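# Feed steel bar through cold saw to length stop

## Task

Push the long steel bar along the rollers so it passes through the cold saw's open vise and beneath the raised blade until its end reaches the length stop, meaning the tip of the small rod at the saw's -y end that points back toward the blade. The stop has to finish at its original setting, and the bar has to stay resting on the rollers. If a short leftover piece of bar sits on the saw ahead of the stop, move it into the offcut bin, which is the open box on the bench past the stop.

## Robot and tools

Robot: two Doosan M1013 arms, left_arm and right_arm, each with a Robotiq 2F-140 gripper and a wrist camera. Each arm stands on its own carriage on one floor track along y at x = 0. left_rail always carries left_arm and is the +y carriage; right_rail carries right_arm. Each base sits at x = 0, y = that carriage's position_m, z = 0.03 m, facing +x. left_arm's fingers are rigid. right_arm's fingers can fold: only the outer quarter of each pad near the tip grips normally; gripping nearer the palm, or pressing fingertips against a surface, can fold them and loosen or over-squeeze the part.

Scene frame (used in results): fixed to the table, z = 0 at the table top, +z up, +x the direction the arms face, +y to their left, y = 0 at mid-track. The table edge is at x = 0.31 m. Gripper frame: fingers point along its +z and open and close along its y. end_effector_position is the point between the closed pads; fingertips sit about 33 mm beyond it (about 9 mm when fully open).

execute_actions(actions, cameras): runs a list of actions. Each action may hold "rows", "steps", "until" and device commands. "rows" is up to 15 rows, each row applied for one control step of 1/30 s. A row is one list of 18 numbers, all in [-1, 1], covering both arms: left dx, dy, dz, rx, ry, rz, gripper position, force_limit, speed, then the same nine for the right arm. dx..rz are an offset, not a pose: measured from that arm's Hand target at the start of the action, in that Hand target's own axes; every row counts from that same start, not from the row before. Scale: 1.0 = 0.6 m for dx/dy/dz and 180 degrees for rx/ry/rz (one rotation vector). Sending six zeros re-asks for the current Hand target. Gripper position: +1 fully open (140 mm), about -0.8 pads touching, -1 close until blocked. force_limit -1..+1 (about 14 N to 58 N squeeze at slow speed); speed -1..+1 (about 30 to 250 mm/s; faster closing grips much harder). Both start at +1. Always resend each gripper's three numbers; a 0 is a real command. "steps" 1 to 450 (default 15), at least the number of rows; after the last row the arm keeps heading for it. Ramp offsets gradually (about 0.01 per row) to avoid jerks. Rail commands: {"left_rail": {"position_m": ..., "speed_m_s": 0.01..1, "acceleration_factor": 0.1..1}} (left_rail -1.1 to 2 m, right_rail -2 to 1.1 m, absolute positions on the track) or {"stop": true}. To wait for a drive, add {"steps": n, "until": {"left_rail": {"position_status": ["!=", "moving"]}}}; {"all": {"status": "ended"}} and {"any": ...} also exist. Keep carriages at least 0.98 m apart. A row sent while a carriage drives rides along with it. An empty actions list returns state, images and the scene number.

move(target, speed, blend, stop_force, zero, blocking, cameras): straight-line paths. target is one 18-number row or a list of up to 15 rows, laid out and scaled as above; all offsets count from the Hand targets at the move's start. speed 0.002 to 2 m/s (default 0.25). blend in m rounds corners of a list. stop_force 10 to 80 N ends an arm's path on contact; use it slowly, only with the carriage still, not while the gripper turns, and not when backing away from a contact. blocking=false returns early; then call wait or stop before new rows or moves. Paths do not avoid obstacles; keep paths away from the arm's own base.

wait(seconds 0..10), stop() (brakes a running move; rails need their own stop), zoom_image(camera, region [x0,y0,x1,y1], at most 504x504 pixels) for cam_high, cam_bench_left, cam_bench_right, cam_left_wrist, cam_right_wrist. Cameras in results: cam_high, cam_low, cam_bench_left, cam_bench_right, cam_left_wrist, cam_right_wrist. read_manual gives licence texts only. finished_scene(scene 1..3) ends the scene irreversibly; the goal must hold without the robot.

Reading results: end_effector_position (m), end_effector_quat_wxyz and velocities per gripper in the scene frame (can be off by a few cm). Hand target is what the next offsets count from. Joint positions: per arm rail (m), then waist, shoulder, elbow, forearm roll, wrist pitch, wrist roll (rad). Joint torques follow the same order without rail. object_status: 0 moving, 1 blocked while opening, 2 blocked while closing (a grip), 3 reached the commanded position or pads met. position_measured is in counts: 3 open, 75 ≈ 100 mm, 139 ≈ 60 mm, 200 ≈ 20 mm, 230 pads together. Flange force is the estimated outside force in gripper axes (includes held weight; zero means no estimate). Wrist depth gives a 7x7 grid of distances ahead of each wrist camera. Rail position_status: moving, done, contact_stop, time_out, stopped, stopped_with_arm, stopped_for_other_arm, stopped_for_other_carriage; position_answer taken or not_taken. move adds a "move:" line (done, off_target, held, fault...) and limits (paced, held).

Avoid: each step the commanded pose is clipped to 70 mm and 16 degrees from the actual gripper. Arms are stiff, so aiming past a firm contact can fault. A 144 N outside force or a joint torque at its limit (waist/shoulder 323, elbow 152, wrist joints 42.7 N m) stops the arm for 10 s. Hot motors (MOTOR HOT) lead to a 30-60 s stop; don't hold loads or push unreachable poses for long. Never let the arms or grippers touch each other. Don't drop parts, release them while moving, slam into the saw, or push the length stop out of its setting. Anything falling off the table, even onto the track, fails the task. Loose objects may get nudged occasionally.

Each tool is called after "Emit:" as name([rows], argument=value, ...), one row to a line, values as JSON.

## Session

Emit:
execute_actions(actions=[])

Emit:
zoom_image(camera="cam_bench_right", region=[60, 220, 360, 440])

Scene clock: 0.00 s.
left_arm: end_effector_position=(+0.6600, +1.6674, +0.4937) position_measured=3 object_status=3 end_effector_quat_wxyz=(+0.000, +1.000, +0.000, +0.000) | right_arm: end_effector_position=(+0.6600, -0.5468, +0.4937) position_measured=3 object_status=3 end_effector_quat_wxyz=(+0.000, +1.000, +0.000, +0.000)
Joint positions: left_arm=[1.668 -0.053 0.164 1.35 0 1.628 1.518] | right_arm=[-0.546 -0.053 0.164 1.35 0 1.628 1.518]
Joint velocities: within noise
Joint torques (N m): no reading
Flange force (N): no reading
Wrist depth (mm): cam_left_wrist=[- 341 561 344 522 532 344 / - 361 351 345 352 - 356 / - 383 - 387 608 - 379 / 396 137 670 392 410 145 395 / - 120 - - - 713 109 / - 798 753 756 745 - - / - - 795 756 772 852 -] | cam_right_wrist=[546 428 359 547 550 363 543 / 576 565 366 578 576 365 575 / 607 604 386 612 609 393 604 / 417 149 647 647 645 398 395 / - 676 692 686 682 694 113 / 730 730 732 723 728 739 737 / 802 802 757 732 737 811 796]
Hand target: left_arm +0.6600, +1.6674, +0.4937; +0.000, +1.000, +0.000, +0.000 | right_arm +0.6600, -0.5468, +0.4937; +0.000, +1.000, +0.000, +0.000
Tool commands: left_gripper/position=+1.0 left_gripper/force_limit=+1.0 left_gripper/speed=+1.0 right_gripper/position=+1.0 right_gripper/force_limit=+1.0 right_gripper/speed=+1.0
left_rail: position_m=1.668 position_status=done
right_rail: position_m=-0.546 position_status=done

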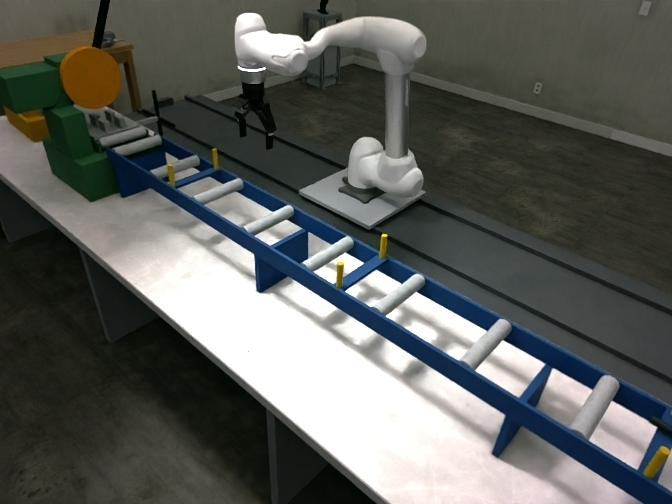

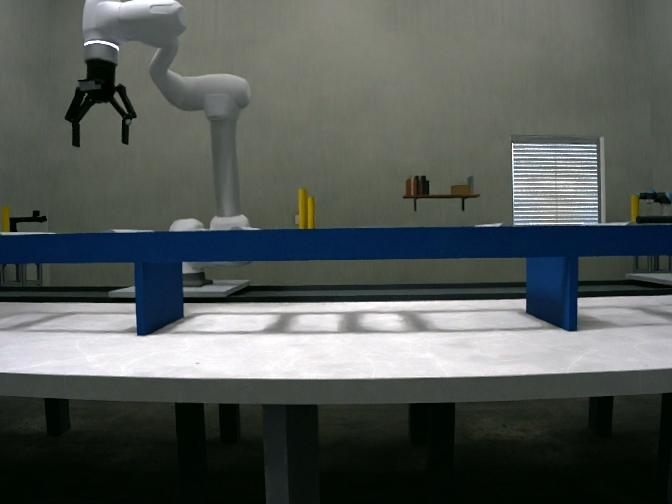

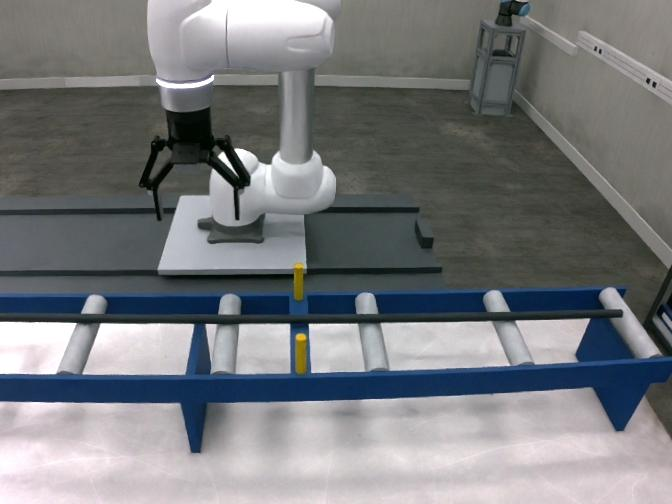

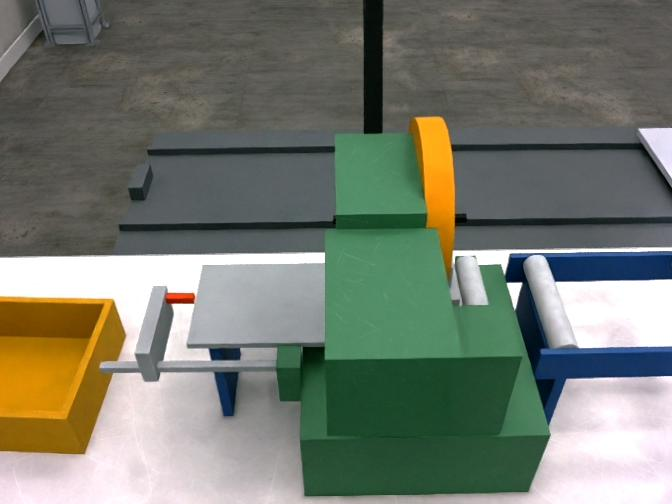

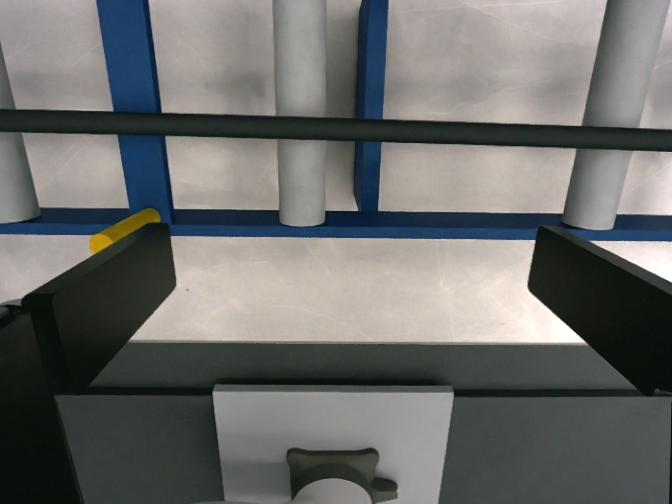

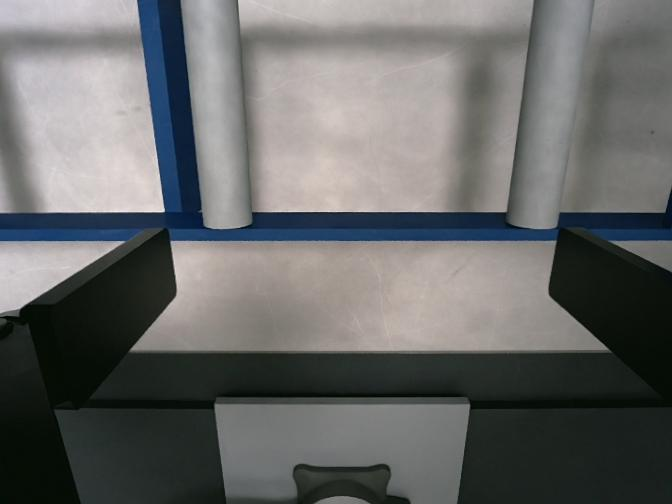

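Scaled by 1.680 from the camera's 672x504 image, which has a finer 960x720 frame.

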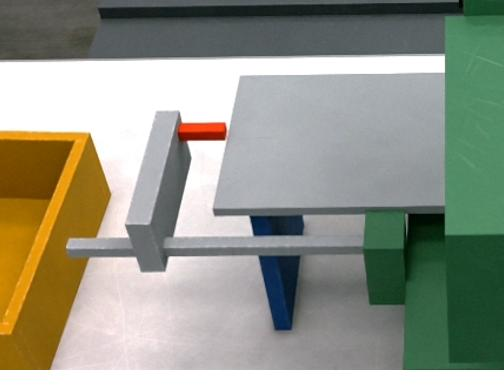

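Emit:
move(target=[0.098,0,0,0,0,-0.5,-0.2,0.5,0,-0.6,0,-0.177,0,0,0.5,-0.2,0.2,0], cameras=[], speed=0.4)

Emit:
execute_actions([
  {"right_rail":{"position_m":-2.0},"left_rail":{"position_m":1.0},"steps":400,"until":{"all":{"status":"ended"}}},
], cameras=["cam_left_wrist","cam_right_wrist","cam_high"])

Scene clock: 2.97 s.
left_arm: end_effector_position=(+0.7188, +1.6674, +0.4937) position_measured=154 object_status=3 end_effector_quat_wxyz=(+0.000, +0.707, +0.707, +0.000) | right_arm: end_effector_position=(+0.3000, -0.5469, +0.5998) position_measured=154 object_status=3 end_effector_quat_wxyz=(+0.000, +0.707, -0.707, +0.000)
Joint positions: left_arm=[1.668 -0.049 0.262 1.228 0 1.651 -0.049] | right_arm=[-0.546 -0.117 -0.385 1.637 0 1.89 3.025]
Joint torques (N m): left_arm=[3.61 -68.67 -43.84 4.36 0.01 0.15] | right_arm=[-2.51 -6.99 -38.86 4.2 -0.16 -0.51]
Flange force (N): left_arm=[-5.7 -4.5 3.6] | right_arm=[-10.4 -10.4 -5.2]
Wrist depth (mm): cam_left_wrist=[611 - 384 - 391 - 1353 / - - 359 359 362 - 1380 / 629 - 395 456 429 - 1426 / 662 - 127 - 151 - 1455 / - 90 - 426 - 92 1538 / - - - 455 - - - / - - - 485 - - -] | cam_right_wrist=[634 627 639 647 614 610 610 / 672 666 680 676 643 585 432 / 718 692 712 705 682 491 420 / 517 594 133 752 150 499 504 / - 89 88 799 131 88 87 / - 71 - 838 860 65 68 / - - - 942 - - -]
Hand target: left_arm +0.7188, +1.6674, +0.4937; +0.000, +0.707, +0.707, +0.000 | right_arm +0.3000, -0.5468, +0.5999; +0.000, +0.707, -0.707, +0.000
Off the commanded pose: left_arm 0.000 m, 0 deg | right_arm 0.000 m, 0 deg.
left_rail: position_m=1.668 position_status=done
right_rail: position_m=-0.546 position_status=done
move: done
No camera images: "cameras" was empty.

Scene clock: 6.47 s.
left_arm: end_effector_position=(+0.7188, +0.9995, +0.4936) position_measured=154 object_status=3 end_effector_quat_wxyz=(+0.000, +0.707, +0.707, +0.000) | right_arm: end_effector_position=(+0.3000, -2.0005, +0.5999) position_measured=154 object_status=3 end_effector_quat_wxyz=(+0.000, +0.707, -0.707, +0.000)
Joint positions: left_arm=[1 -0.049 0.262 1.228 0 1.651 -0.049] | right_arm=[-2 -0.117 -0.385 1.637 0 1.89 3.025]
Joint torques (N m): left_arm=[3.3 -68.44 -43.9 4.33 -0.02 0.23] | right_arm=[-2.45 -6.78 -38.79 4.17 -0.13 -0.46]
Flange force (N): left_arm=[-4.8 -5.1 4.0] | right_arm=[-9.6 -11.3 -5.3]
Wrist depth (mm): cam_left_wrist=[- - 341 337 341 - 1236 / - - 359 360 359 - 1371 / - - 396 387 392 - 1328 / 622 - 128 400 147 - 1538 / - 90 108 423 115 92 1527 / - - - 581 - - - / - - - - - - -] | cam_right_wrist=[639 631 641 647 612 610 612 / 672 672 674 680 643 590 432 / 489 707 709 714 684 489 420 / 506 737 119 754 149 499 504 / 525 89 88 802 116 88 87 / - 71 - 853 - 65 68 / - - - 915 - - -]
Hand target: left_arm +0.7188, +0.9995, +0.4937; +0.000, +0.707, +0.707, +0.000 | right_arm +0.3000, -2.0005, +0.5999; +0.000, +0.707, -0.707, +0.000
Tool commands: left_gripper/position=-0.2 left_gripper/force_limit=+0.5 left_gripper/speed=+0.0 right_gripper/position=-0.2 right_gripper/force_limit=+0.2 right_gripper/speed=+0.0
Off the commanded pose: left_arm 0.000 m, 0 deg | right_arm 0.000 m, 0 deg.
left_rail: position_m=1.000 position_status=done
right_rail: position_m=-2.000 position_status=done
Images, in order (width x height): cam_high 672x504, cam_left_wrist 672x504, cam_right_wrist 672x504.

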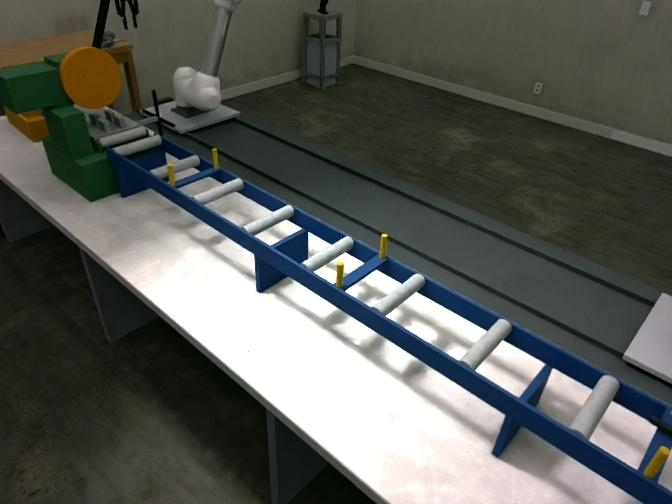

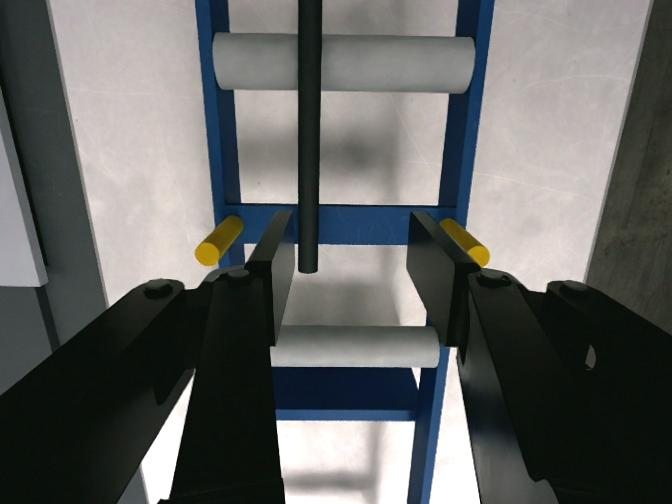

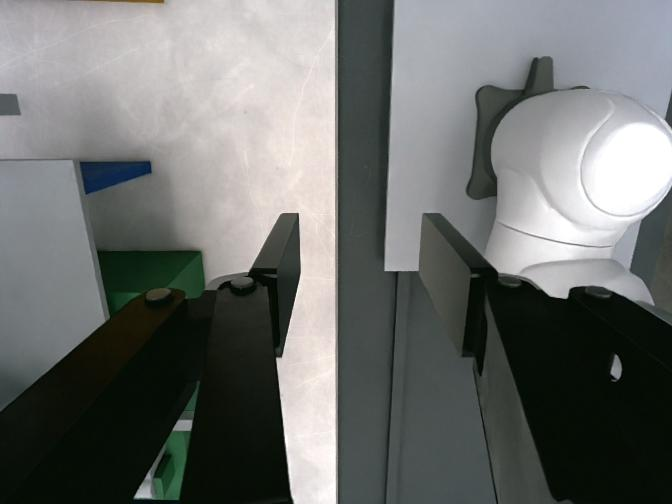

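Emit:
move(target=[0,-0.055,0.27,0,0,0.0195,-0.2,0.5,0,-0.028,-0.66,0.165,0.0096,-0.138,0.042,0.4,0.2,0], cameras=["cam_right_wrist","cam_left_wrist"], speed=0.15)

Scene clock: 9.77 s.
left_arm: end_effector_position=(+0.6858, +0.9995, +0.3317) position_measured=154 object_status=3 end_effector_quat_wxyz=(+0.000, +0.728, +0.685, +0.000) | right_arm: end_effector_position=(+0.6960, -1.9838, +0.5008) position_measured=78 object_status=3 end_effector_quat_wxyz=(+0.163, -0.643, +0.735, +0.141)
Joint positions: left_arm=[1 -0.051 0.227 1.565 0 1.35 0.01] | right_arm=[-2 -0.229 0.208 1.338 0.433 1.631 3.065]
Joint torques (N m): left_arm=[3.6 -64.09 -42.92 4.22 -0.03 0.26] | right_arm=[-2.35 -69.48 -40.71 5.17 -0.08 -0.48]
Flange force (N): left_arm=[-6.0 -4.0 2.3] | right_arm=[-4.6 -12.8 -1.5]
Wrist depth (mm): cam_left_wrist=[415 196 190 187 192 194 200 / - 209 426 183 - 256 218 / - - 240 194 - 271 245 / - - 229 212 131 244 236 / - 90 - 244 114 92 85 / - - - 537 - - - / - - - 293 - - -] | cam_right_wrist=[542 528 335 327 327 539 538 / 638 610 360 360 369 607 619 / 1474 674 434 410 433 686 701 / 1760 757 454 477 492 135 796 / - 88 530 570 572 117 77 / - - 379 366 728 1188 - / - - 332 324 396 - -]
Hand target: left_arm +0.6858, +0.9995, +0.3317; +0.000, +0.728, +0.685, +0.000 | right_arm +0.6960, -1.9837, +0.5009; +0.163, -0.643, +0.735, +0.141
Off the commanded pose: left_arm 0.000 m, 0 deg | right_arm 0.000 m, 0 deg.
left_rail: position_m=1.000 position_status=done
right_rail: position_m=-2.000 position_status=done
move: done
Images, in order (width x height): cam_left_wrist 672x504, cam_right_wrist 672x504.

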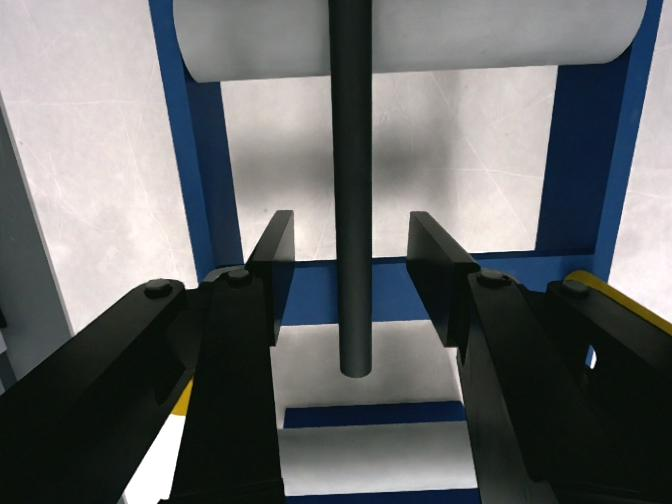

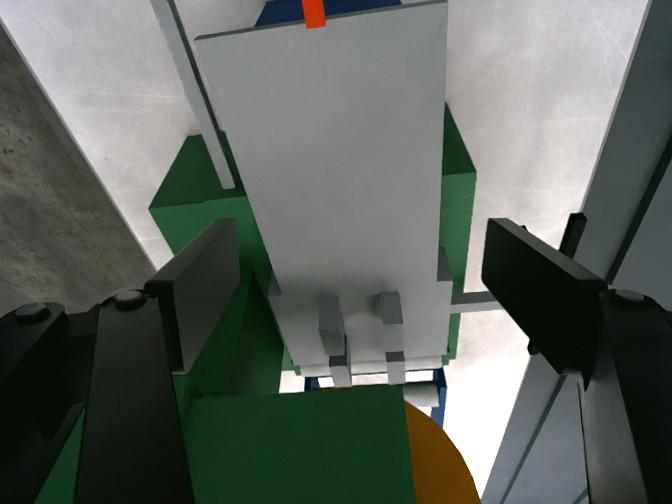

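Emit:
move(target=[0,0,0.0745,0,0,0,-0.2,0.5,0,0,0,0,0,0,0,0.4,0.2,0], cameras=["cam_left_wrist"], speed=0.06, stop_force=15)

Emit:
execute_actions([
  {"rows":[[0,0,0,0,0,0,-1,0.9,-1,0,0,0,0,0,0,0.4,0.2,0]],"steps":75},
], cameras=[])

Emit:
move(target=[0,0.055,0,0,0,-0.0195,-1,0.9,-1,0,0,0,0,0,0,0.4,0.2,0], cameras=["cam_left_wrist","cam_bench_left"], speed=0.03)

Scene clock: 11.33 s.
left_arm: end_effector_position=(+0.6858, +0.9995, +0.2869) position_measured=154 object_status=3 end_effector_quat_wxyz=(+0.000, +0.728, +0.685, +0.000) | right_arm: end_effector_position=(+0.6960, -1.9837, +0.5009) position_measured=78 object_status=3 end_effector_quat_wxyz=(+0.163, -0.643, +0.735, +0.141)
Joint positions: left_arm=[1 -0.051 0.245 1.624 0 1.272 0.01] | right_arm=[-2 -0.229 0.208 1.339 0.433 1.631 3.065]
Joint torques (N m): left_arm=[3.74 -65.06 -42.03 4.13 -0.06 0.21] | right_arm=[-2.61 -69.39 -40.75 5.14 -0.08 -0.45]
Flange force (N): left_arm=[-6.6 -3.8 2.3] | right_arm=[-4.3 -12.9 -0.5]
Wrist depth (mm): cam_left_wrist=[- 153 154 139 152 158 160 / - 170 - 143 - 395 199 / - 180 - 152 - - 208 / 455 186 144 163 131 - 203 / - 90 108 199 199 92 85 / - - - 183 - - - / - - - 471 - - -] | cam_right_wrist=[540 529 335 328 326 539 539 / 1320 605 361 360 377 609 617 / 1503 656 434 410 433 690 696 / 1733 757 455 481 493 135 819 / - 88 528 550 566 117 77 / - - 379 364 632 1164 - / - - 332 323 332 - -]
Hand target: left_arm +0.6858, +0.9995, +0.2870; +0.000, +0.728, +0.685, +0.000 | right_arm +0.6960, -1.9837, +0.5009; +0.163, -0.643, +0.735, +0.141
Off the commanded pose: left_arm 0.000 m, 0 deg | right_arm 0.000 m, 0 deg.
left_rail: position_m=1.000 position_status=done
right_rail: position_m=-2.000 position_status=done
move: done
Images, in order (width x height): cam_left_wrist 672x504.

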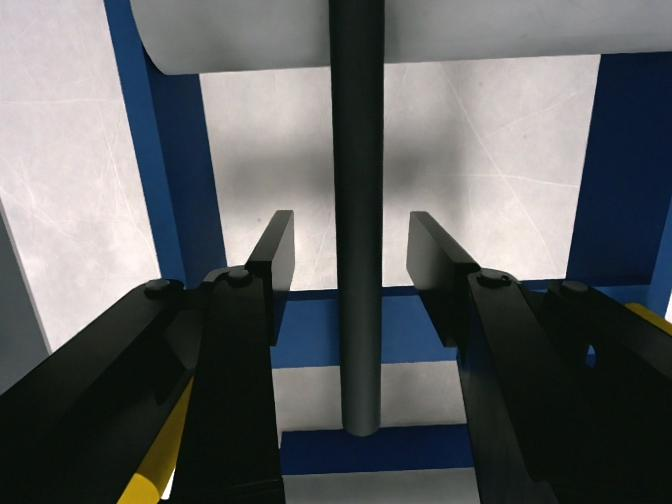

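Scene clock: 14.03 s.
left_arm: end_effector_position=(+0.6858, +0.9995, +0.2870) position_measured=203 object_status=2 end_effector_quat_wxyz=(+0.000, +0.728, +0.685, +0.000) | right_arm: end_effector_position=(+0.6960, -1.9837, +0.5009) position_measured=78 object_status=3 end_effector_quat_wxyz=(+0.163, -0.643, +0.735, +0.141)
Joint positions: left_arm=[1 -0.051 0.245 1.624 0 1.272 0.01] | right_arm=[-2 -0.229 0.208 1.339 0.433 1.631 3.065]
Joint torques (N m): left_arm=[2.43 -56.36 -33.24 4.53 1.05 1.33] | right_arm=[-2.54 -69.52 -40.73 5.18 -0.06 -0.47]
Flange force (N): left_arm=[-5.5 -0.6 -11.0] | right_arm=[-4.8 -12.4 -1.4]
Wrist depth (mm): cam_left_wrist=[- 155 154 148 152 158 159 / - 171 - 142 - 403 199 / - 198 - 149 - - 199 / - 192 235 157 - 439 203 / - - 78 169 - 91 197 / - - - 187 - - - / - - - - - - -] | cam_right_wrist=[535 529 334 327 328 539 539 / 638 609 360 360 369 604 605 / 1484 652 426 411 422 686 705 / 1733 757 454 476 492 135 785 / - 88 515 550 570 117 77 / - - 380 361 567 - - / - - 333 324 318 - -]
Hand target: left_arm +0.6858, +0.9995, +0.2870; +0.000, +0.728, +0.685, +0.000 | right_arm +0.6960, -1.9837, +0.5009; +0.163, -0.643, +0.735, +0.141
Off the commanded pose: left_arm 0.000 m, 0 deg | right_arm 0.000 m, 0 deg.
left_rail: position_m=1.000 position_status=done
right_rail: position_m=-2.000 position_status=done
No camera images: "cameras" was empty.

Scene clock: 15.40 s.
left_arm: end_effector_position=(+0.7187, +0.9974, +0.2870) position_measured=203 object_status=2 end_effector_quat_wxyz=(+0.000, +0.707, +0.707, +0.000) | right_arm: end_effector_position=(+0.6960, -1.9837, +0.5009) position_measured=78 object_status=3 end_effector_quat_wxyz=(+0.163, -0.643, +0.735, +0.141)
Joint positions: left_arm=[1 -0.052 0.296 1.557 0 1.288 -0.052] | right_arm=[-2 -0.229 0.208 1.339 0.433 1.631 3.065]
Joint torques (N m): left_arm=[3.93 -50.54 -40.06 4.54 -8.12 0.04] | right_arm=[-2.66 -69.58 -40.7 5.14 -0.08 -0.46]
Flange force (N): left_arm=[-5.0 -26.5 -23.3] | right_arm=[-4.3 -13.9 -0.7]
Wrist depth (mm): cam_left_wrist=[157 157 157 136 152 156 156 / 168 202 - 143 393 385 178 / - 205 - 151 - 220 184 / - 205 - 157 - 234 186 / - - 78 168 - 92 - / - - - 186 - - - / - - - - - - -] | cam_right_wrist=[540 529 335 327 327 537 538 / 638 604 359 360 378 604 619 / 1484 664 427 410 433 688 678 / 1720 757 448 478 478 135 825 / - 89 527 548 569 117 77 / - - 380 364 730 1170 - / - - 333 323 317 - -]
Hand target: left_arm +0.7187, +0.9974, +0.2870; +0.000, +0.707, +0.707, +0.000 | right_arm +0.6960, -1.9837, +0.5009; +0.163, -0.643, +0.735, +0.141
Off the commanded pose: left_arm 0.000 m, 0 deg | right_arm 0.000 m, 0 deg.
left_rail: position_m=1.000 position_status=done
right_rail: position_m=-2.000 position_status=done
move: done
Images, in order (width x height): cam_bench_left 672x504, cam_left_wrist 672x504.

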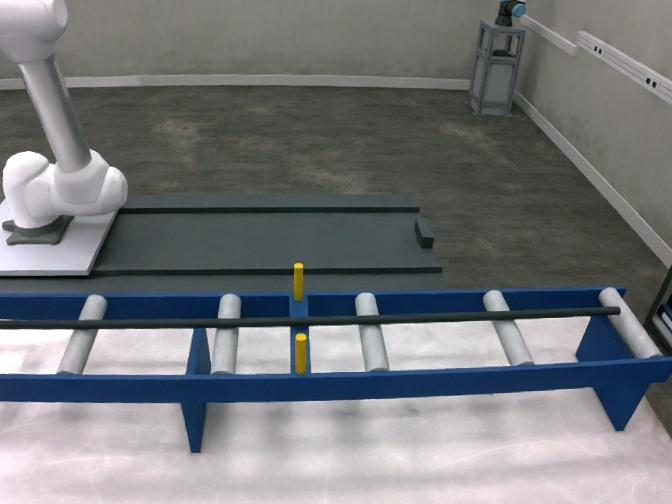

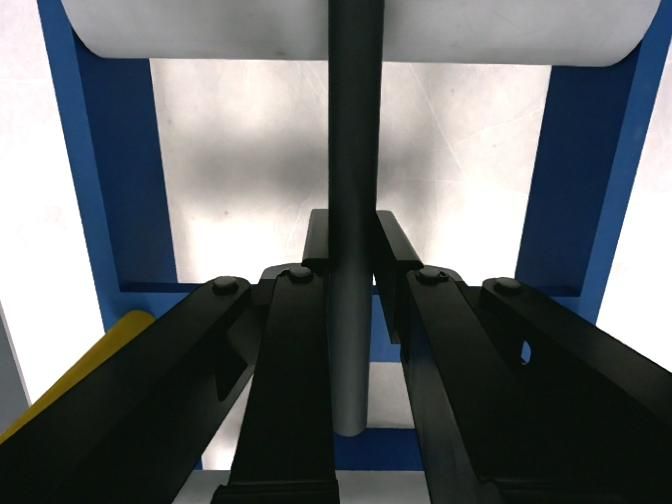

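Emit:
execute_actions([
  {"left_rail":{"position_m":-0.1,"speed_m_s":0.25,"acceleration_factor":0.3},"steps":450,"until":{"left_rail":{"position_status":["!=","moving"]}}},
], cameras=["cam_left_wrist","cam_high"])

Emit:
execute_actions([
  {"left_rail":{"position_m":-0.9},"steps":450,"until":{"left_rail":{"position_status":["!=","moving"]}}},
], cameras=["cam_left_wrist","cam_high","cam_bench_right","cam_right_wrist"])

Scene clock: 21.83 s.
left_arm: end_effector_position=(+0.7187, -0.1025, +0.2870) position_measured=203 object_status=2 end_effector_quat_wxyz=(+0.000, +0.707, +0.707, +0.000) | right_arm: end_effector_position=(+0.6960, -1.9837, +0.5009) position_measured=78 object_status=3 end_effector_quat_wxyz=(+0.163, -0.643, +0.735, +0.141)
Joint positions: left_arm=[-0.1 -0.052 0.296 1.557 0 1.288 -0.052] | right_arm=[-2 -0.229 0.208 1.339 0.433 1.631 3.065]
Joint torques (N m): left_arm=[3.88 -56.45 -37.51 4.38 -3.77 0.07] | right_arm=[-2.6 -69.54 -40.74 5.15 -0.07 -0.48]
Flange force (N): left_arm=[-5.1 -14.7 -16.8] | right_arm=[-4.5 -13.5 -1.0]
Wrist depth (mm): cam_left_wrist=[159 190 - 134 - 210 169 / 169 218 - 142 - 220 176 / 180 205 - 152 - 235 181 / - 184 185 158 185 186 187 / - - 78 168 - 92 - / - - - 186 - - - / - - - - - - -] | cam_right_wrist=[551 527 335 327 327 537 546 / 641 609 360 360 377 601 615 / 1493 674 426 410 437 688 707 / 1746 754 455 475 493 136 769 / - 89 516 552 569 117 77 / - - 378 363 730 - - / - - 332 322 324 - -]
Hand target: left_arm +0.7187, -0.1025, +0.2870; +0.000, +0.707, +0.707, +0.000 | right_arm +0.6960, -1.9837, +0.5009; +0.163, -0.643, +0.735, +0.141
Tool commands: left_gripper/position=-1.0 left_gripper/force_limit=+0.9 left_gripper/speed=-1.0 right_gripper/position=+0.4 right_gripper/force_limit=+0.2 right_gripper/speed=+0.0
Off the commanded pose: left_arm 0.000 m, 0 deg | right_arm 0.000 m, 0 deg.
left_rail: position_m=-0.100 speed_m_s=0.25 position_status=done
right_rail: position_m=-2.000 position_status=done
Images, in order (width x height): cam_high 672x504, cam_left_wrist 672x504.

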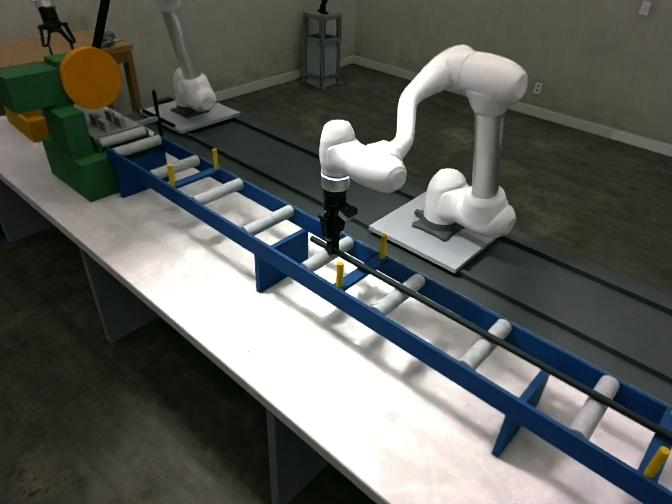

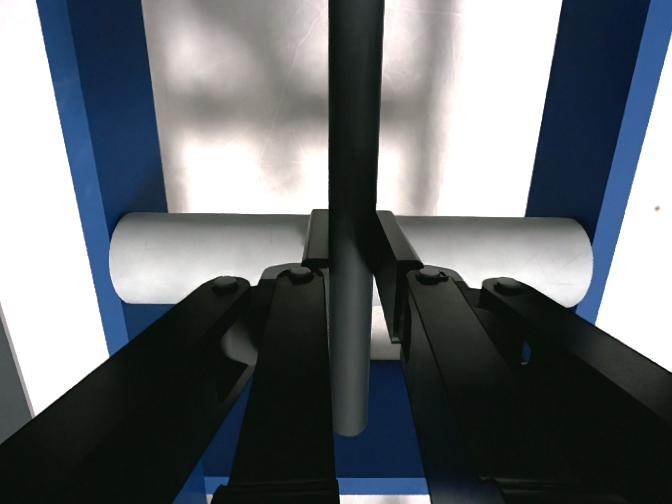

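Scene clock: 26.80 s.
left_arm: end_effector_position=(+0.7187, -0.9025, +0.2869) position_measured=203 object_status=2 end_effector_quat_wxyz=(+0.000, +0.707, +0.707, +0.000) | right_arm: end_effector_position=(+0.6960, -1.9837, +0.5009) position_measured=78 object_status=3 end_effector_quat_wxyz=(+0.163, -0.643, +0.735, +0.141)
Joint positions: left_arm=[-0.9 -0.052 0.296 1.557 0 1.288 -0.052] | right_arm=[-2 -0.229 0.208 1.339 0.433 1.631 3.065]
Joint torques (N m): left_arm=[3.69 -62.56 -38.9 4.16 -1.78 0.09] | right_arm=[-2.84 -69.75 -40.68 5.14 -0.05 -0.46]
Flange force (N): left_arm=[-5.5 -8.6 -8.1] | right_arm=[-5.0 -13.2 -0.9]
Wrist depth (mm): cam_left_wrist=[159 217 374 134 369 363 169 / 167 204 400 143 387 220 171 / 146 172 174 156 179 180 173 / - 205 437 158 183 187 186 / - - 78 168 - 92 - / - - - 186 - - - / - - - - - - -] | cam_right_wrist=[540 527 334 328 327 534 537 / 638 607 360 361 367 602 615 / 1503 656 435 410 408 690 684 / 1746 523 455 478 493 135 796 / - 89 529 550 569 117 77 / - - 378 363 730 1170 - / - - 334 323 410 - -]
Hand target: left_arm +0.7187, -0.9025, +0.2870; +0.000, +0.707, +0.707, +0.000 | right_arm +0.6960, -1.9837, +0.5009; +0.163, -0.643, +0.735, +0.141
Tool commands: left_gripper/position=-1.0 left_gripper/force_limit=+0.9 left_gripper/speed=-1.0 right_gripper/position=+0.4 right_gripper/force_limit=+0.2 right_gripper/speed=+0.0
Off the commanded pose: left_arm 0.000 m, 0 deg | right_arm 0.000 m, 0 deg.
left_rail: position_m=-0.900 speed_m_s=0.25 position_status=done
right_rail: position_m=-2.000 position_status=done
Images, in order (width x height): cam_high 672x504, cam_bench_right 672x504, cam_left_wrist 672x504, cam_right_wrist 672x504.

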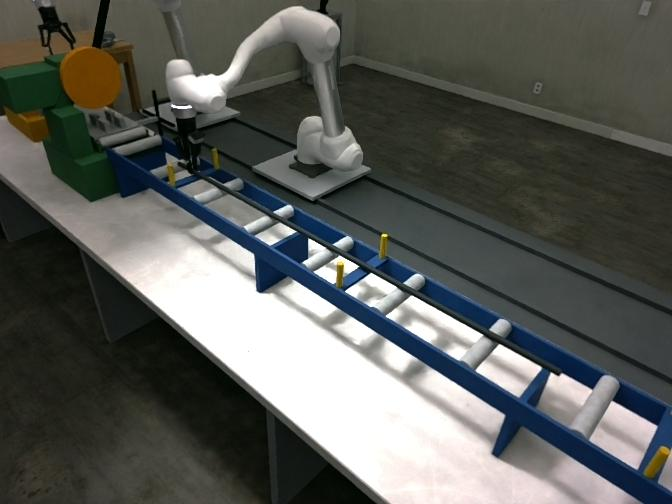

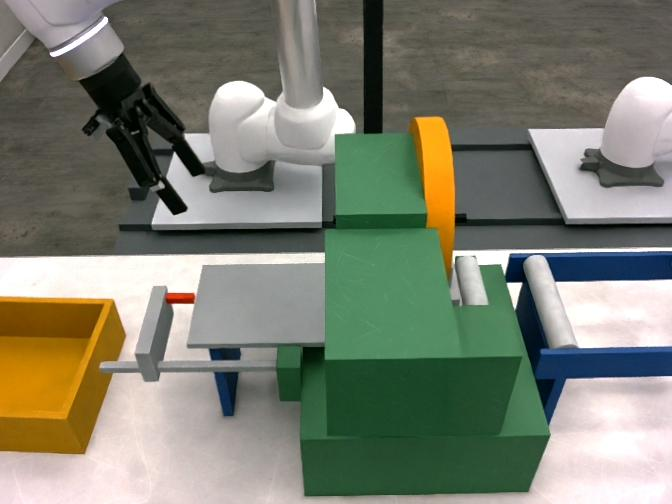

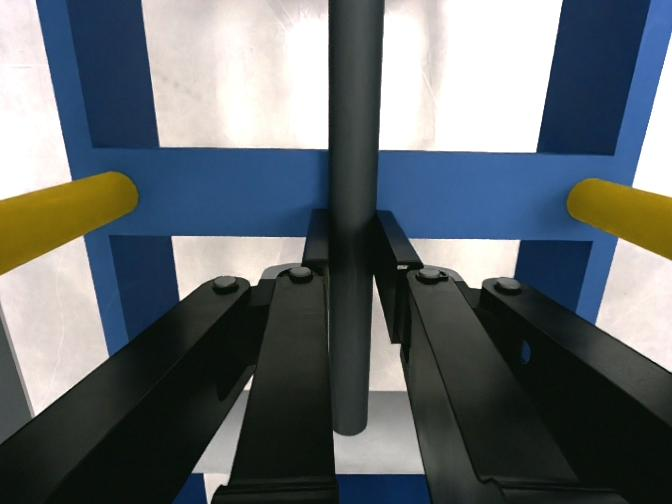

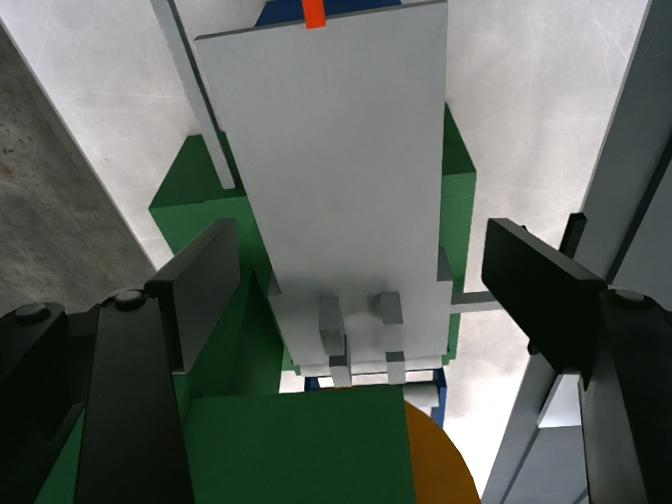

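Emit:
execute_actions([
  {"rows":[[0,0,0,0,0,0,-0.2,0.5,-0.5,0,0,0,0,0,0,0.4,0.2,0]],"steps":35},
], cameras=[])

Emit:
move(target=[0,0,-0.133,0,0,0,-0.2,0.5,0,0,0,0,0,0,0,0.4,0.2,0], cameras=["cam_left_wrist"], speed=0.15)

Emit:
execute_actions([
  {"left_rail":{"position_m":0.05,"speed_m_s":0.5,"acceleration_factor":0.6},"steps":300,"until":{"left_rail":{"position_status":["!=","moving"]}}},
], cameras=["cam_left_wrist"])

Scene clock: 28.33 s.
left_arm: end_effector_position=(+0.7187, -0.9025, +0.2869) position_measured=154 object_status=3 end_effector_quat_wxyz=(+0.000, +0.707, +0.707, +0.000) | right_arm: end_effector_position=(+0.6960, -1.9837, +0.5009) position_measured=78 object_status=3 end_effector_quat_wxyz=(+0.163, -0.643, +0.735, +0.141)
Joint positions: left_arm=[-0.9 -0.052 0.296 1.557 0 1.288 -0.052] | right_arm=[-2 -0.229 0.208 1.339 0.433 1.631 3.065]
Joint torques (N m): left_arm=[3.28 -70.44 -42.15 4.18 -0.04 0.25] | right_arm=[-2.71 -69.54 -40.75 5.15 -0.07 -0.46]
Flange force (N): left_arm=[-4.4 -4.3 2.2] | right_arm=[-4.6 -13.4 -0.9]
Wrist depth (mm): cam_left_wrist=[159 202 374 138 - - 169 / 167 204 392 142 - 221 177 / 171 174 176 174 179 180 176 / - 205 144 164 151 187 185 / - 90 - 171 - 92 - / - - - 225 - - - / - - - 224 - - -] | cam_right_wrist=[542 530 335 326 327 537 538 / 1268 609 360 360 378 607 615 / 1484 676 426 410 432 688 707 / 1733 752 455 476 492 135 796 / - 89 515 550 570 117 77 / - - 378 367 639 - - / - - 333 325 328 - -]
Hand target: left_arm +0.7187, -0.9026, +0.2870; +0.000, +0.707, +0.707, +0.000 | right_arm +0.6960, -1.9837, +0.5009; +0.163, -0.643, +0.735, +0.141
Off the commanded pose: left_arm 0.000 m, 0 deg | right_arm 0.000 m, 0 deg.
left_rail: position_m=-0.900 speed_m_s=0.25 position_status=done
right_rail: position_m=-2.000 position_status=done
No camera images: "cameras" was empty.

Scene clock: 29.17 s.
left_arm: end_effector_position=(+0.7187, -0.9025, +0.3668) position_measured=154 object_status=3 end_effector_quat_wxyz=(+0.000, +0.707, +0.707, +0.000) | right_arm: end_effector_position=(+0.6960, -1.9837, +0.5009) position_measured=78 object_status=3 end_effector_quat_wxyz=(+0.163, -0.643, +0.735, +0.141)
Joint positions: left_arm=[-0.9 -0.052 0.269 1.447 0 1.426 -0.052] | right_arm=[-2 -0.229 0.208 1.339 0.433 1.631 3.065]
Joint torques (N m): left_arm=[3.34 -69.02 -43.54 4.26 0.01 0.22] | right_arm=[-2.84 -69.66 -40.81 5.16 -0.07 -0.46]
Flange force (N): left_arm=[-5.1 -4.4 3.1] | right_arm=[-4.9 -13.2 -0.8]
Wrist depth (mm): cam_left_wrist=[- 254 - 209 - 252 436 / 483 255 - 218 - 268 - / 477 222 256 250 257 251 172 / - 283 127 244 131 295 - / - 90 108 300 115 92 1380 / - - - 299 - - - / - - - 564 - - -] | cam_right_wrist=[539 528 335 327 327 537 532 / 1247 609 360 359 367 604 617 / 1513 654 422 409 435 686 703 / 1733 762 456 479 476 135 799 / - 88 518 547 575 117 77 / - - 380 365 728 - - / - - 333 322 319 - -]
Hand target: left_arm +0.7187, -0.9026, +0.3668; +0.000, +0.707, +0.707, +0.000 | right_arm +0.6960, -1.9837, +0.5009; +0.163, -0.643, +0.735, +0.141
Off the commanded pose: left_arm 0.000 m, 0 deg | right_arm 0.000 m, 0 deg.
left_rail: position_m=-0.900 speed_m_s=0.25 position_status=done
right_rail: position_m=-2.000 position_status=done
move: done
Images, in order (width x height): cam_left_wrist 672x504.

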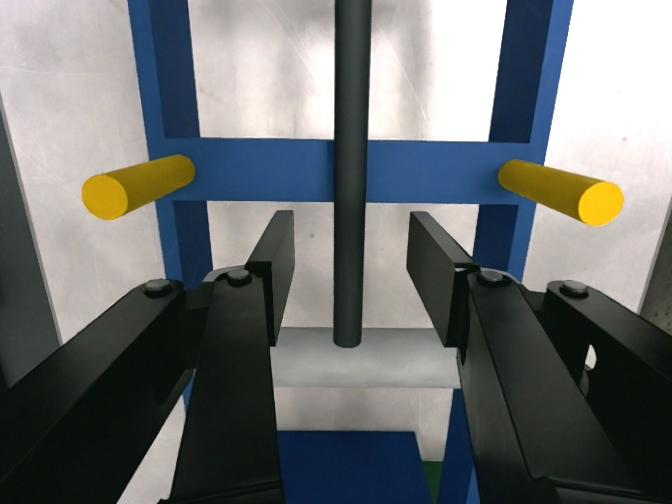

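Scene clock: 32.83 s.
left_arm: end_effector_position=(+0.7187, +0.0474, +0.3668) position_measured=154 object_status=3 end_effector_quat_wxyz=(+0.000, +0.707, +0.707, +0.000) | right_arm: end_effector_position=(+0.6960, -1.9837, +0.5009) position_measured=78 object_status=3 end_effector_quat_wxyz=(+0.163, -0.643, +0.735, +0.141)
Joint positions: left_arm=[0.05 -0.052 0.269 1.447 0 1.426 -0.052] | right_arm=[-2 -0.229 0.208 1.339 0.433 1.631 3.065]
Joint torques (N m): left_arm=[3.4 -68.87 -43.61 4.31 -0.06 0.21] | right_arm=[-2.61 -69.55 -40.66 5.18 -0.07 -0.5]
Flange force (N): left_arm=[-5.3 -4.9 2.9] | right_arm=[-4.3 -14.0 -0.7]
Wrist depth (mm): cam_left_wrist=[- 236 - 209 - 271 438 / 478 254 453 220 - 269 - / - 283 266 260 270 275 - / - 205 127 250 151 233 527 / - 90 - - - 92 550 / - - - 308 - - - / - - - 496 - - -] | cam_right_wrist=[542 528 335 327 327 535 539 / 634 605 360 359 378 604 615 / 1523 658 432 409 435 690 705 / 1733 527 455 477 491 135 799 / - 89 516 570 569 117 77 / - - 380 366 735 1188 - / - - 334 324 313 - -]
Hand target: left_arm +0.7187, +0.0474, +0.3668; +0.000, +0.707, +0.707, +0.000 | right_arm +0.6960, -1.9837, +0.5009; +0.163, -0.643, +0.735, +0.141
Tool commands: left_gripper/position=-0.2 left_gripper/force_limit=+0.5 left_gripper/speed=+0.0 right_gripper/position=+0.4 right_gripper/force_limit=+0.2 right_gripper/speed=+0.0
Off the commanded pose: left_arm 0.000 m, 0 deg | right_arm 0.000 m, 0 deg.
left_rail: position_m=0.050 speed_m_s=0.50 position_status=done
right_rail: position_m=-2.000 position_status=done
Images, in order (width x height): cam_left_wrist 672x504.

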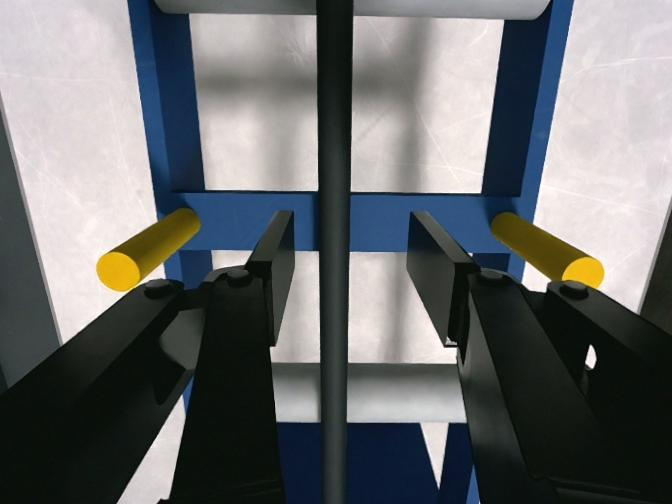

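Emit:
move(target=[0,-0.0135,0.133,0,0,0,-0.2,0.5,0,0,0,0,0,0,0,0.4,0.2,0], cameras=[], speed=0.08, stop_force=15)

Emit:
execute_actions([
  {"rows":[[0,0,0,0,0,0,-1,0.5,-1,0,0,0,0,0,0,0.4,0.2,0]],"steps":75},
], cameras=["cam_left_wrist"])

Emit:
move(target=[0,0.0135,0,0,0,0,-1,0.5,-1,0,0,0,0,0,0,0.4,0.2,0], cameras=[], speed=0.02)

Emit:
execute_actions([
  {"left_rail":{"position_m":-0.38,"speed_m_s":0.15,"acceleration_factor":0.3},"steps":300,"until":{"left_rail":{"position_status":["!=","moving"]}}},
], cameras=["cam_left_wrist","cam_right_wrist","cam_bench_right"])

Emit:
zoom_image(camera="cam_right_wrist", region=[280, 250, 460, 400])

Scene clock: 34.73 s.
left_arm: end_effector_position=(+0.7106, +0.0474, +0.2869) position_measured=154 object_status=3 end_effector_quat_wxyz=(+0.000, +0.707, +0.707, +0.000) | right_arm: end_effector_position=(+0.6960, -1.9837, +0.5009) position_measured=78 object_status=3 end_effector_quat_wxyz=(+0.163, -0.643, +0.735, +0.141)
Joint positions: left_arm=[0.05 -0.052 0.284 1.574 0 1.284 -0.052] | right_arm=[-2 -0.229 0.208 1.339 0.433 1.631 3.065]
Joint torques (N m): left_arm=[3.68 -69.11 -42.12 4.14 0.01 0.2] | right_arm=[-2.5 -69.74 -40.76 5.11 -0.09 -0.48]
Flange force (N): left_arm=[-5.7 -4.1 2.2] | right_arm=[-4.4 -13.5 -1.0]
Wrist depth (mm): cam_left_wrist=[- 187 - 133 - - 179 / - 188 392 144 - 234 179 / - 203 413 153 - 248 198 / - 186 186 165 151 189 184 / - 90 - 172 115 92 143 / - - - 186 - - - / - - - 233 - - -] | cam_right_wrist=[540 529 334 328 327 537 539 / 636 604 359 360 378 602 620 / 1484 650 427 412 433 686 696 / 1746 757 455 480 492 135 783 / - 89 529 570 569 117 77 / - - 379 362 735 1176 - / - - 333 323 318 - -]
Hand target: left_arm +0.7106, +0.0475, +0.2870; +0.000, +0.707, +0.707, +0.000 | right_arm +0.6960, -1.9837, +0.5009; +0.163, -0.643, +0.735, +0.141
Off the commanded pose: left_arm 0.000 m, 0 deg | right_arm 0.000 m, 0 deg.
left_rail: position_m=0.050 speed_m_s=0.50 position_status=done
right_rail: position_m=-2.000 position_status=done
move: done
No camera images: "cameras" was empty.

Scene clock: 37.43 s.
left_arm: end_effector_position=(+0.7106, +0.0474, +0.2870) position_measured=203 object_status=2 end_effector_quat_wxyz=(+0.000, +0.707, +0.707, +0.000) | right_arm: end_effector_position=(+0.6960, -1.9837, +0.5009) position_measured=78 object_status=3 end_effector_quat_wxyz=(+0.163, -0.643, +0.735, +0.141)
Joint positions: left_arm=[0.05 -0.052 0.284 1.574 0 1.284 -0.052] | right_arm=[-2 -0.229 0.208 1.339 0.433 1.631 3.065]
Joint torques (N m): left_arm=[2.86 -60.92 -34.06 4.29 1.05 0.75] | right_arm=[-2.79 -69.61 -40.8 5.15 -0.07 -0.47]
Flange force (N): left_arm=[-4.6 -1.1 -10.1] | right_arm=[-4.6 -13.4 -0.5]
Wrist depth (mm): cam_left_wrist=[- 186 356 135 - - 179 / - 189 - 143 397 222 179 / - 203 - 151 - 414 189 / - 185 188 158 189 191 186 / - - 78 168 - 91 151 / - - - 183 - - - / - - - - - - -] | cam_right_wrist=[538 529 335 327 320 540 537 / 634 612 360 360 380 604 615 / 1503 662 427 410 423 684 696 / 1733 754 445 478 496 135 799 / - 89 528 550 573 117 77 / - - 379 366 718 - - / - - 332 324 329 - -]
Hand target: left_arm +0.7106, +0.0475, +0.2870; +0.000, +0.707, +0.707, +0.000 | right_arm +0.6960, -1.9837, +0.5009; +0.163, -0.643, +0.735, +0.141
Off the commanded pose: left_arm 0.000 m, 0 deg | right_arm 0.000 m, 0 deg.
left_rail: position_m=0.050 speed_m_s=0.50 position_status=done
right_rail: position_m=-2.000 position_status=done
Images, in order (width x height): cam_left_wrist 672x504.

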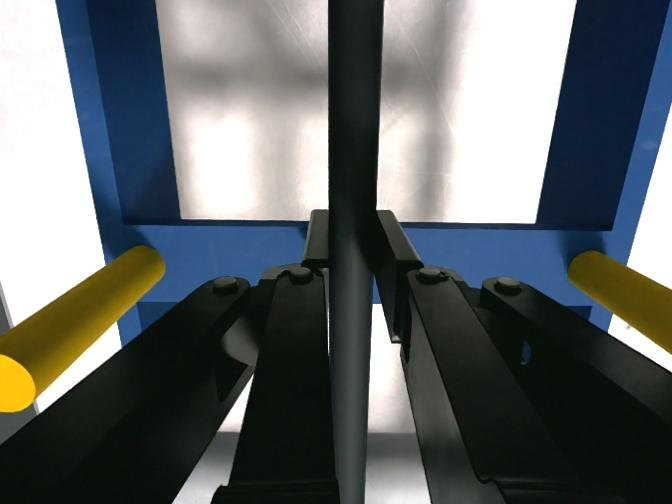

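Scene clock: 38.13 s.
left_arm: end_effector_position=(+0.7187, +0.0474, +0.2869) position_measured=203 object_status=2 end_effector_quat_wxyz=(+0.000, +0.707, +0.707, +0.000) | right_arm: end_effector_position=(+0.6960, -1.9837, +0.5009) position_measured=78 object_status=3 end_effector_quat_wxyz=(+0.163, -0.643, +0.735, +0.141)
Joint positions: left_arm=[0.05 -0.052 0.296 1.557 0 1.288 -0.052] | right_arm=[-2 -0.229 0.208 1.339 0.433 1.631 3.065]
Joint torques (N m): left_arm=[3.96 -53.23 -43.93 4.58 -9.1 -0.13] | right_arm=[-2.86 -69.65 -40.76 5.15 -0.09 -0.48]
Flange force (N): left_arm=[-5.1 -29.9 -18.8] | right_arm=[-4.9 -12.9 -0.7]
Wrist depth (mm): cam_left_wrist=[160 202 381 133 373 373 161 / 168 217 - 142 - 385 177 / - 204 - 152 - 217 186 / - 186 188 158 189 189 183 / 136 - 78 168 - 92 139 / - - - 186 - - - / - - - - - - -] | cam_right_wrist=[542 529 335 326 326 538 535 / 632 610 359 360 378 601 602 / 1503 654 432 410 436 690 701 / 1733 749 456 477 492 136 709 / - 89 530 572 570 117 77 / - - 380 367 728 1188 - / - - 334 323 322 - -]
Hand target: left_arm +0.7187, +0.0475, +0.2870; +0.000, +0.707, +0.707, +0.000 | right_arm +0.6960, -1.9837, +0.5009; +0.163, -0.643, +0.735, +0.141
Off the commanded pose: left_arm 0.000 m, 0 deg | right_arm 0.000 m, 0 deg.
left_rail: position_m=0.050 speed_m_s=0.50 position_status=done
right_rail: position_m=-2.000 position_status=done
move: done
No camera images: "cameras" was empty.

Scene clock: 42.13 s.
left_arm: end_effector_position=(+0.7187, -0.3826, +0.2870) position_measured=203 object_status=2 end_effector_quat_wxyz=(+0.000, +0.707, +0.707, +0.000) | right_arm: end_effector_position=(+0.6960, -1.9837, +0.5009) position_measured=78 object_status=3 end_effector_quat_wxyz=(+0.163, -0.643, +0.735, +0.141)
Joint positions: left_arm=[-0.38 -0.052 0.296 1.557 0 1.288 -0.052] | right_arm=[-2 -0.229 0.208 1.339 0.433 1.631 3.065]
Joint torques (N m): left_arm=[3.89 -50.15 -39.32 4.48 -8.1 -0.1] | right_arm=[-2.75 -69.63 -40.7 5.14 -0.06 -0.47]
Flange force (N): left_arm=[-5.2 -25.8 -24.7] | right_arm=[-4.9 -13.0 -1.0]
Wrist depth (mm): cam_left_wrist=[160 216 - 135 - - 178 / 168 217 378 144 - 215 186 / - 218 240 152 239 236 185 / - 200 - 157 129 206 190 / - - 78 167 - 92 - / - - - 185 - - - / - - - - - - -] | cam_right_wrist=[540 529 333 328 328 538 538 / 638 605 360 360 367 601 617 / 1513 654 434 410 434 688 698 / 1720 759 455 474 493 135 785 / - 89 528 547 572 117 77 / - - 380 364 728 - - / - - 333 323 316 - -]
Hand target: left_arm +0.7187, -0.3825, +0.2870; +0.000, +0.707, +0.707, +0.000 | right_arm +0.6960, -1.9837, +0.5009; +0.163, -0.643, +0.735, +0.141
Tool commands: left_gripper/position=-1.0 left_gripper/force_limit=+0.5 left_gripper/speed=-1.0 right_gripper/position=+0.4 right_gripper/force_limit=+0.2 right_gripper/speed=+0.0
Off the commanded pose: left_arm 0.000 m, 0 deg | right_arm 0.000 m, 0 deg.
left_rail: position_m=-0.380 speed_m_s=0.15 position_status=done
right_rail: position_m=-2.000 position_status=done
Images, in order (width x height): cam_bench_right 672x504, cam_left_wrist 672x504, cam_right_wrist 672x504.

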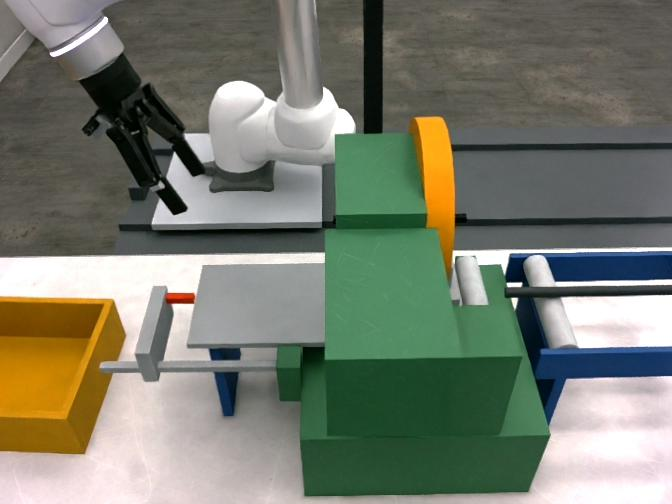

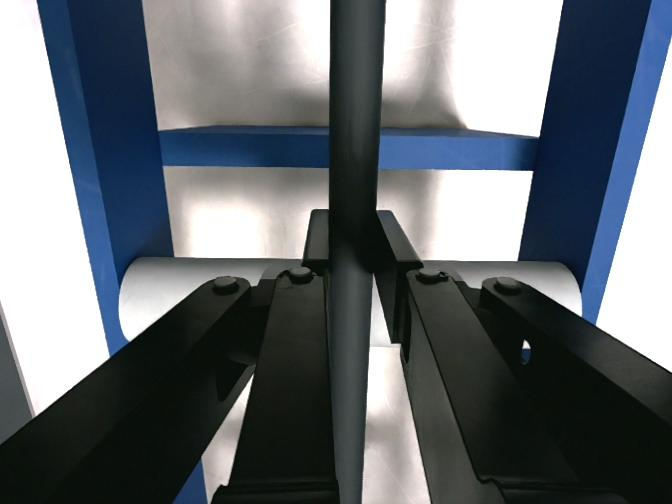

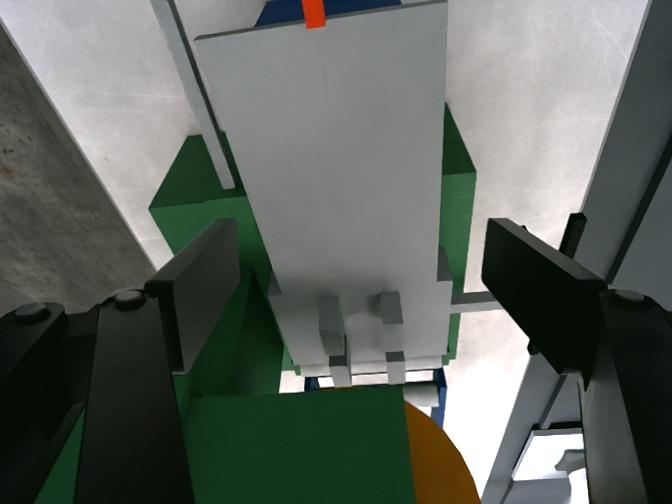

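Scaled by 2.800 from the camera's 672x504 image, which has a finer 960x720 frame.

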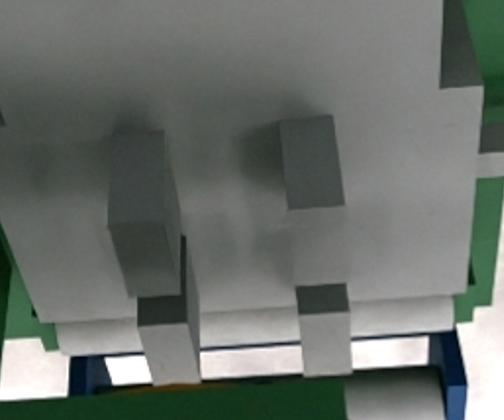

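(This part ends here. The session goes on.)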